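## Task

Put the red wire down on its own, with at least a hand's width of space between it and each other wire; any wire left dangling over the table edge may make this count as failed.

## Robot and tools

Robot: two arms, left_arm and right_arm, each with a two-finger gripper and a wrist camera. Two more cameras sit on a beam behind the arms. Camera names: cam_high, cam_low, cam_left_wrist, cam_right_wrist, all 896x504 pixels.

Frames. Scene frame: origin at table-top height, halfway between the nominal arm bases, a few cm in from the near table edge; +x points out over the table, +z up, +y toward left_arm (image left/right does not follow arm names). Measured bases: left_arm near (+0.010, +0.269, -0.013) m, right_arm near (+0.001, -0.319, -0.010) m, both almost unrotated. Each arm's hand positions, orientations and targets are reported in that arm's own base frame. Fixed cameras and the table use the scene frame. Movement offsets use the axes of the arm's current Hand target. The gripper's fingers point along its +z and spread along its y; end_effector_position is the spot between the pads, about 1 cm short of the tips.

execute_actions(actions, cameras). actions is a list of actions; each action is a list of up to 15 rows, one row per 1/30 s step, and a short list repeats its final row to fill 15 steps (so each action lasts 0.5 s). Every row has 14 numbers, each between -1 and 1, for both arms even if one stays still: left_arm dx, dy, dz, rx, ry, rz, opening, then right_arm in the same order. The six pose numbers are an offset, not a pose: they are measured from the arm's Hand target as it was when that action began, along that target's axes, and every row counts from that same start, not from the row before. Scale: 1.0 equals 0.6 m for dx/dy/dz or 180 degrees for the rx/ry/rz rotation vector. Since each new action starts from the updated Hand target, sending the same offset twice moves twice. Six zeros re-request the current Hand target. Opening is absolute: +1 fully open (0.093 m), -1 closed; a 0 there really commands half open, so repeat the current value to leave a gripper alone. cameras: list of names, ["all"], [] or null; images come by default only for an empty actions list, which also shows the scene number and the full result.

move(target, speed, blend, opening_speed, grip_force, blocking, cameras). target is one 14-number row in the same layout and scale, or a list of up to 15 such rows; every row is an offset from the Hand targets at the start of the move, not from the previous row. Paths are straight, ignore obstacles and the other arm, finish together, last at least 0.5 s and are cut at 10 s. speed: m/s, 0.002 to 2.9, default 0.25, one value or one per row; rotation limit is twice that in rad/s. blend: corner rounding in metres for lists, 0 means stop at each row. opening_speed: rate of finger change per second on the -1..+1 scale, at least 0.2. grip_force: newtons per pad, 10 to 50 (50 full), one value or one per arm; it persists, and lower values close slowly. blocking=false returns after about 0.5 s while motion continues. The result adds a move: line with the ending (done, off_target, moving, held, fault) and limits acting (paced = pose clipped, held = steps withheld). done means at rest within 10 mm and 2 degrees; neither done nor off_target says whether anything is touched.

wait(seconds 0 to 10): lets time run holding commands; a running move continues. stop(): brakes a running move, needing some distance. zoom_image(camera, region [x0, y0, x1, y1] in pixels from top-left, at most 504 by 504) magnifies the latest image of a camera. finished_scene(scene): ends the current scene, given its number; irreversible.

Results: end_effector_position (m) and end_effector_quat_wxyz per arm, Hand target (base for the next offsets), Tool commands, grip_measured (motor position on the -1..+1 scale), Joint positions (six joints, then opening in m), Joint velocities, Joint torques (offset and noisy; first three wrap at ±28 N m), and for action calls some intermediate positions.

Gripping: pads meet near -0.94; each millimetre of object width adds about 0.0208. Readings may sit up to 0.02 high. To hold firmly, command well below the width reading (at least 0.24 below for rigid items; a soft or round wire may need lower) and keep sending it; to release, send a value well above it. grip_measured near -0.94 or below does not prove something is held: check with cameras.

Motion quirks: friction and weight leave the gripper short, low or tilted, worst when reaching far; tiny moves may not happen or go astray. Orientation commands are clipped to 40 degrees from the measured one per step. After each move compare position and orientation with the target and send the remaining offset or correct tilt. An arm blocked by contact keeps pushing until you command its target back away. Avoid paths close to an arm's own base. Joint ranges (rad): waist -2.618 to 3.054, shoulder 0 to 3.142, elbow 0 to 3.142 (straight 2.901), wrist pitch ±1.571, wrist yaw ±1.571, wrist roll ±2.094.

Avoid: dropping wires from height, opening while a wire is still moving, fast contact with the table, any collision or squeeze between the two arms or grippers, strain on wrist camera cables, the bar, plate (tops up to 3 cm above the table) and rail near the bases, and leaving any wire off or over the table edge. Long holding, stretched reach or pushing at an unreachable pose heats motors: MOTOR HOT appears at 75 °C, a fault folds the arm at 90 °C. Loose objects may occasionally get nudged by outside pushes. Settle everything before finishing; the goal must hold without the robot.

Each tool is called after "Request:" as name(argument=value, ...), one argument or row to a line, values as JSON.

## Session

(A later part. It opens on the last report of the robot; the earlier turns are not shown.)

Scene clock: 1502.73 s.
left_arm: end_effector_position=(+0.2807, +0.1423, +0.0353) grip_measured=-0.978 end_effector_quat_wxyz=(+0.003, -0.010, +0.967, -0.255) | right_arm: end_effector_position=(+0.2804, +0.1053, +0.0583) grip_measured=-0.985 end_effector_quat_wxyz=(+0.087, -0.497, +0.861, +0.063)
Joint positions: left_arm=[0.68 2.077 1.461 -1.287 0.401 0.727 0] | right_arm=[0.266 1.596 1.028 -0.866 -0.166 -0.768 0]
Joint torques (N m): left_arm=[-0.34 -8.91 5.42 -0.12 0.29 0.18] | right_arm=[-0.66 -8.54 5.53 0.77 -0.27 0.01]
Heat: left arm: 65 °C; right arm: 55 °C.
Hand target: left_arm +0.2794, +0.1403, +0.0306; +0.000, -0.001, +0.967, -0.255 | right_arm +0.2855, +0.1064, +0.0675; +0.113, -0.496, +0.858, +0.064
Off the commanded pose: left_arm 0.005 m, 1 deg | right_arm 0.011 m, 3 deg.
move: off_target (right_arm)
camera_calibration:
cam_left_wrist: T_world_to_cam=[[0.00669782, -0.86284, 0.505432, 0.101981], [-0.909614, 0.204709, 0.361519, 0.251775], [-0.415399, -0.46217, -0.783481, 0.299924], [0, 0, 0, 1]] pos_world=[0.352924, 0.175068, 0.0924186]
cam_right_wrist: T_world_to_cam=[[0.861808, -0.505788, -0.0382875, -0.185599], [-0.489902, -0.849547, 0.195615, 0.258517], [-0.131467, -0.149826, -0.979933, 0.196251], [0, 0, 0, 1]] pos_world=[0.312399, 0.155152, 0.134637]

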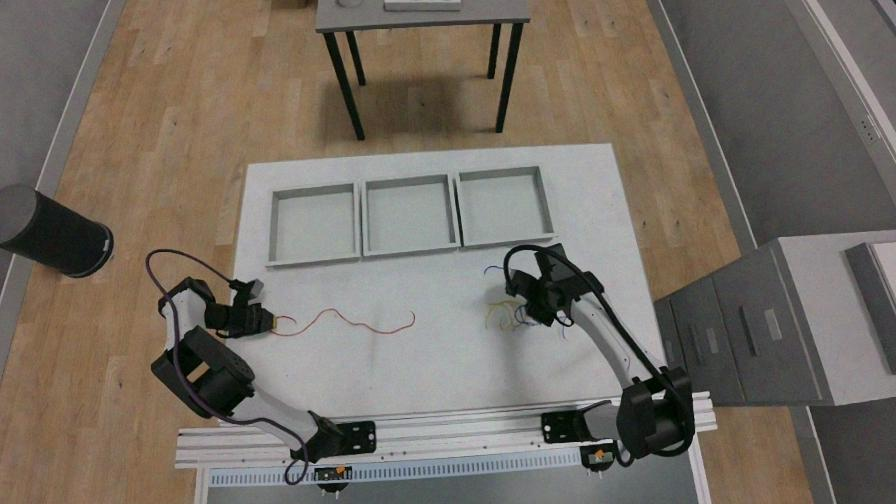

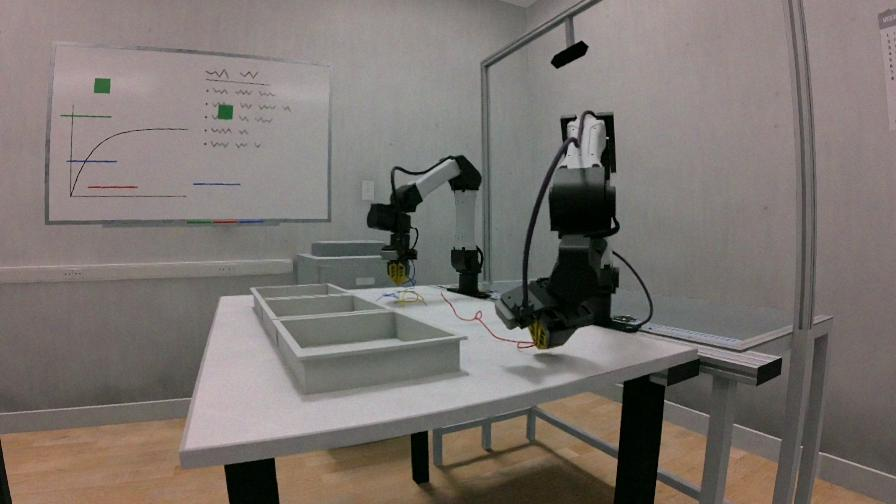

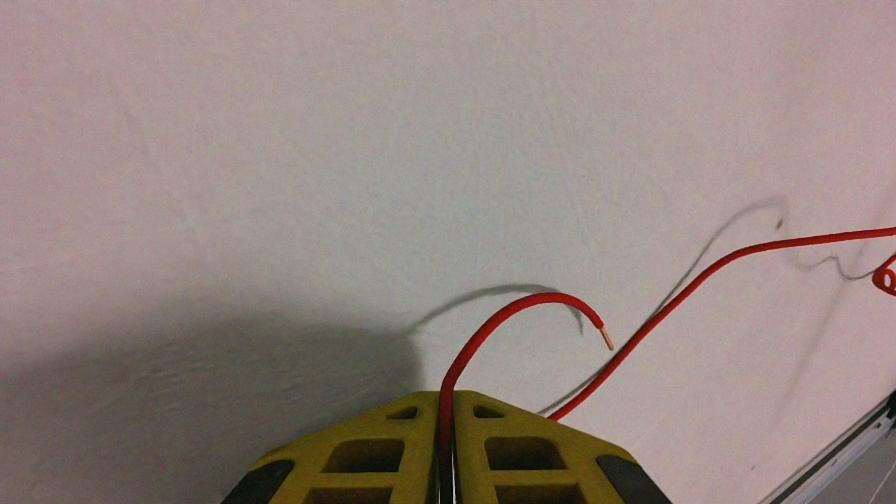

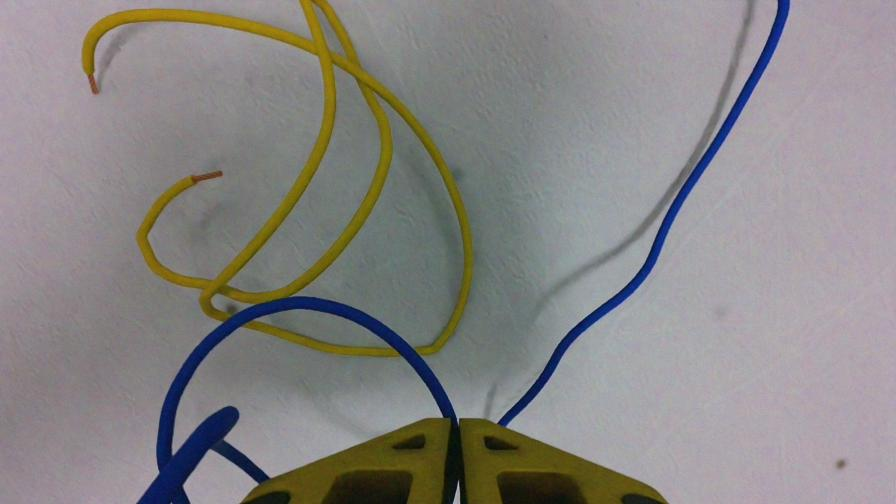

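Request:
move(
  target=[
    [0,0.01,0.0173,0,0,0,-1,0.0173,0,0.0644,0,0,0,-1],
    [0,0.01,0.0173,0,0,0,-0.6,0.0173,0,0.0644,0,0,0,-0.6],
    [0,-0.06,-0.104,0,0,0,-0.6,-0.0433,0,-0.161,0,0,0,-0.6],
  ],
  speed=0.06,
  opening_speed=0.5,
  cameras=["all"],
)

Scene clock: 1513.40 s.
left_arm: end_effector_position=(+0.2743, +0.1363, +0.0877) grip_measured=-0.603 end_effector_quat_wxyz=(-0.018, -0.016, +0.962, -0.273) | right_arm: end_effector_position=(+0.2810, +0.1058, +0.1508) grip_measured=-0.601 end_effector_quat_wxyz=(+0.086, -0.497, +0.861, +0.064)
Joint positions: left_arm=[0.679 2.039 1.601 -1.524 0.403 0.727 0.016] | right_arm=[0.266 1.55 1.354 -1.239 -0.167 -0.769 0.016]
Joint torques (N m): left_arm=[-0.31 -12.4 9.61 -0.49 0.22 0.2] | right_arm=[-0.62 -7.64 9.14 0.57 -0.28 -0.01]
Heat: left arm: 63 °C; right arm: 54 °C.
Hand target: left_arm +0.2794, +0.1397, +0.1027; +0.000, -0.001, +0.967, -0.255 | right_arm +0.2854, +0.1067, +0.1674; +0.113, -0.496, +0.858, +0.064
Off the commanded pose: left_arm 0.016 m, 4 deg | right_arm 0.017 m, 3 deg.
move: off_target (left_arm, right_arm)
camera_calibration:
cam_left_wrist: T_world_to_cam=[[0.0289431, -0.8426, 0.537761, 0.0585953], [-0.892726, 0.220228, 0.393116, 0.21877], [-0.44967, -0.491451, -0.745837, 0.345639], [0, 0, 0, 1]] pos_world=[0.349029, 0.171058, 0.140278]
cam_right_wrist: T_world_to_cam=[[0.862237, -0.504919, -0.0400644, -0.182324], [-0.488819, -0.850241, 0.19531, 0.240944], [-0.13268, -0.148819, -0.979923, 0.287267], [0, 0, 0, 1]] pos_world=[0.313099, 0.155553, 0.227136]

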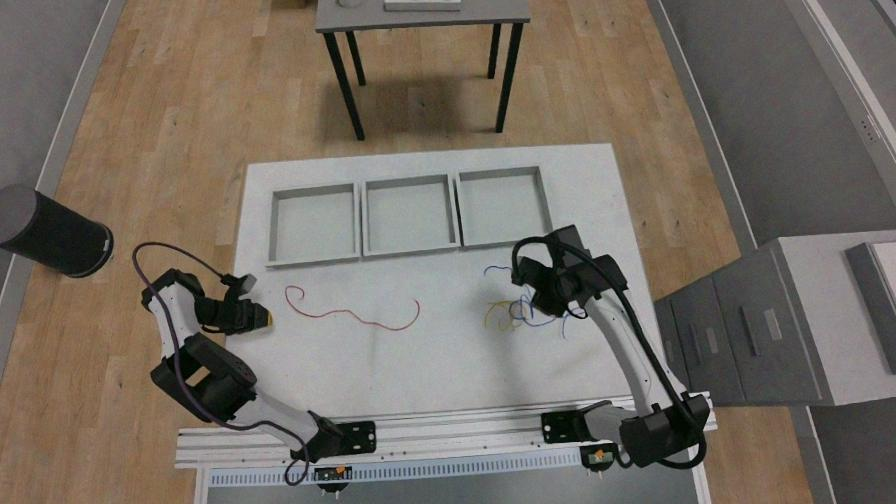

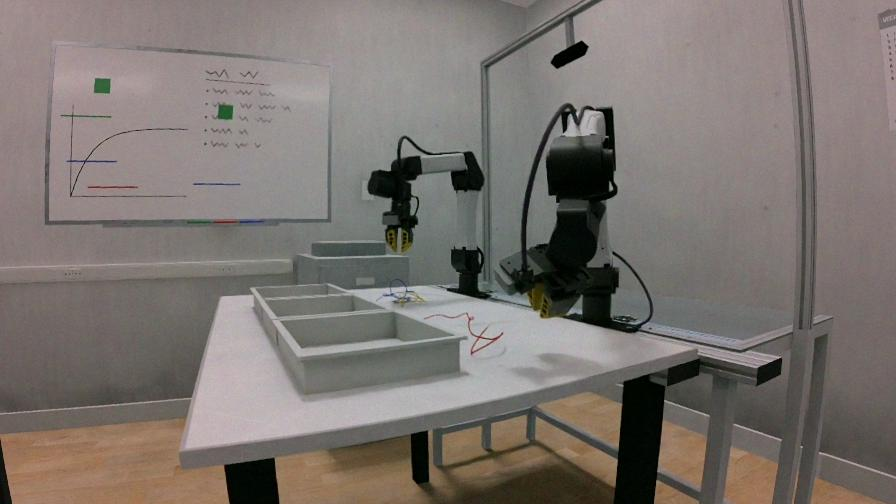

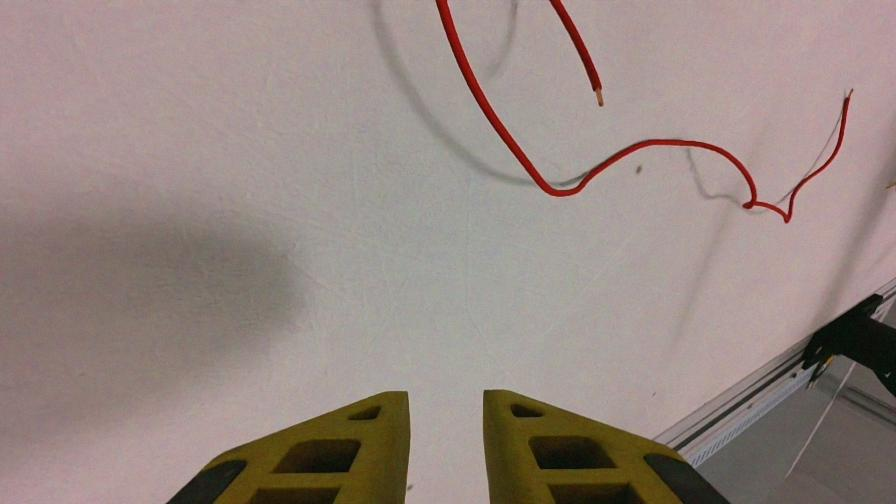

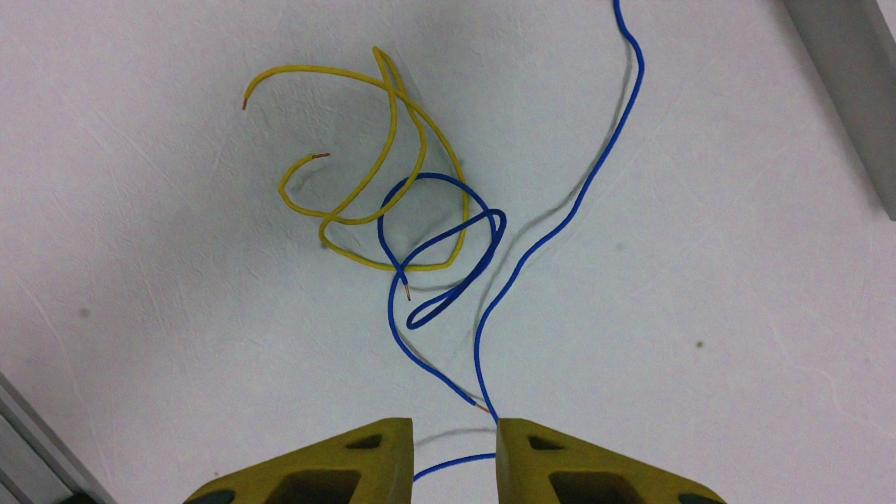

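Request:
finished_scene(
  scene=1,
)

The scene is finished: the task was done.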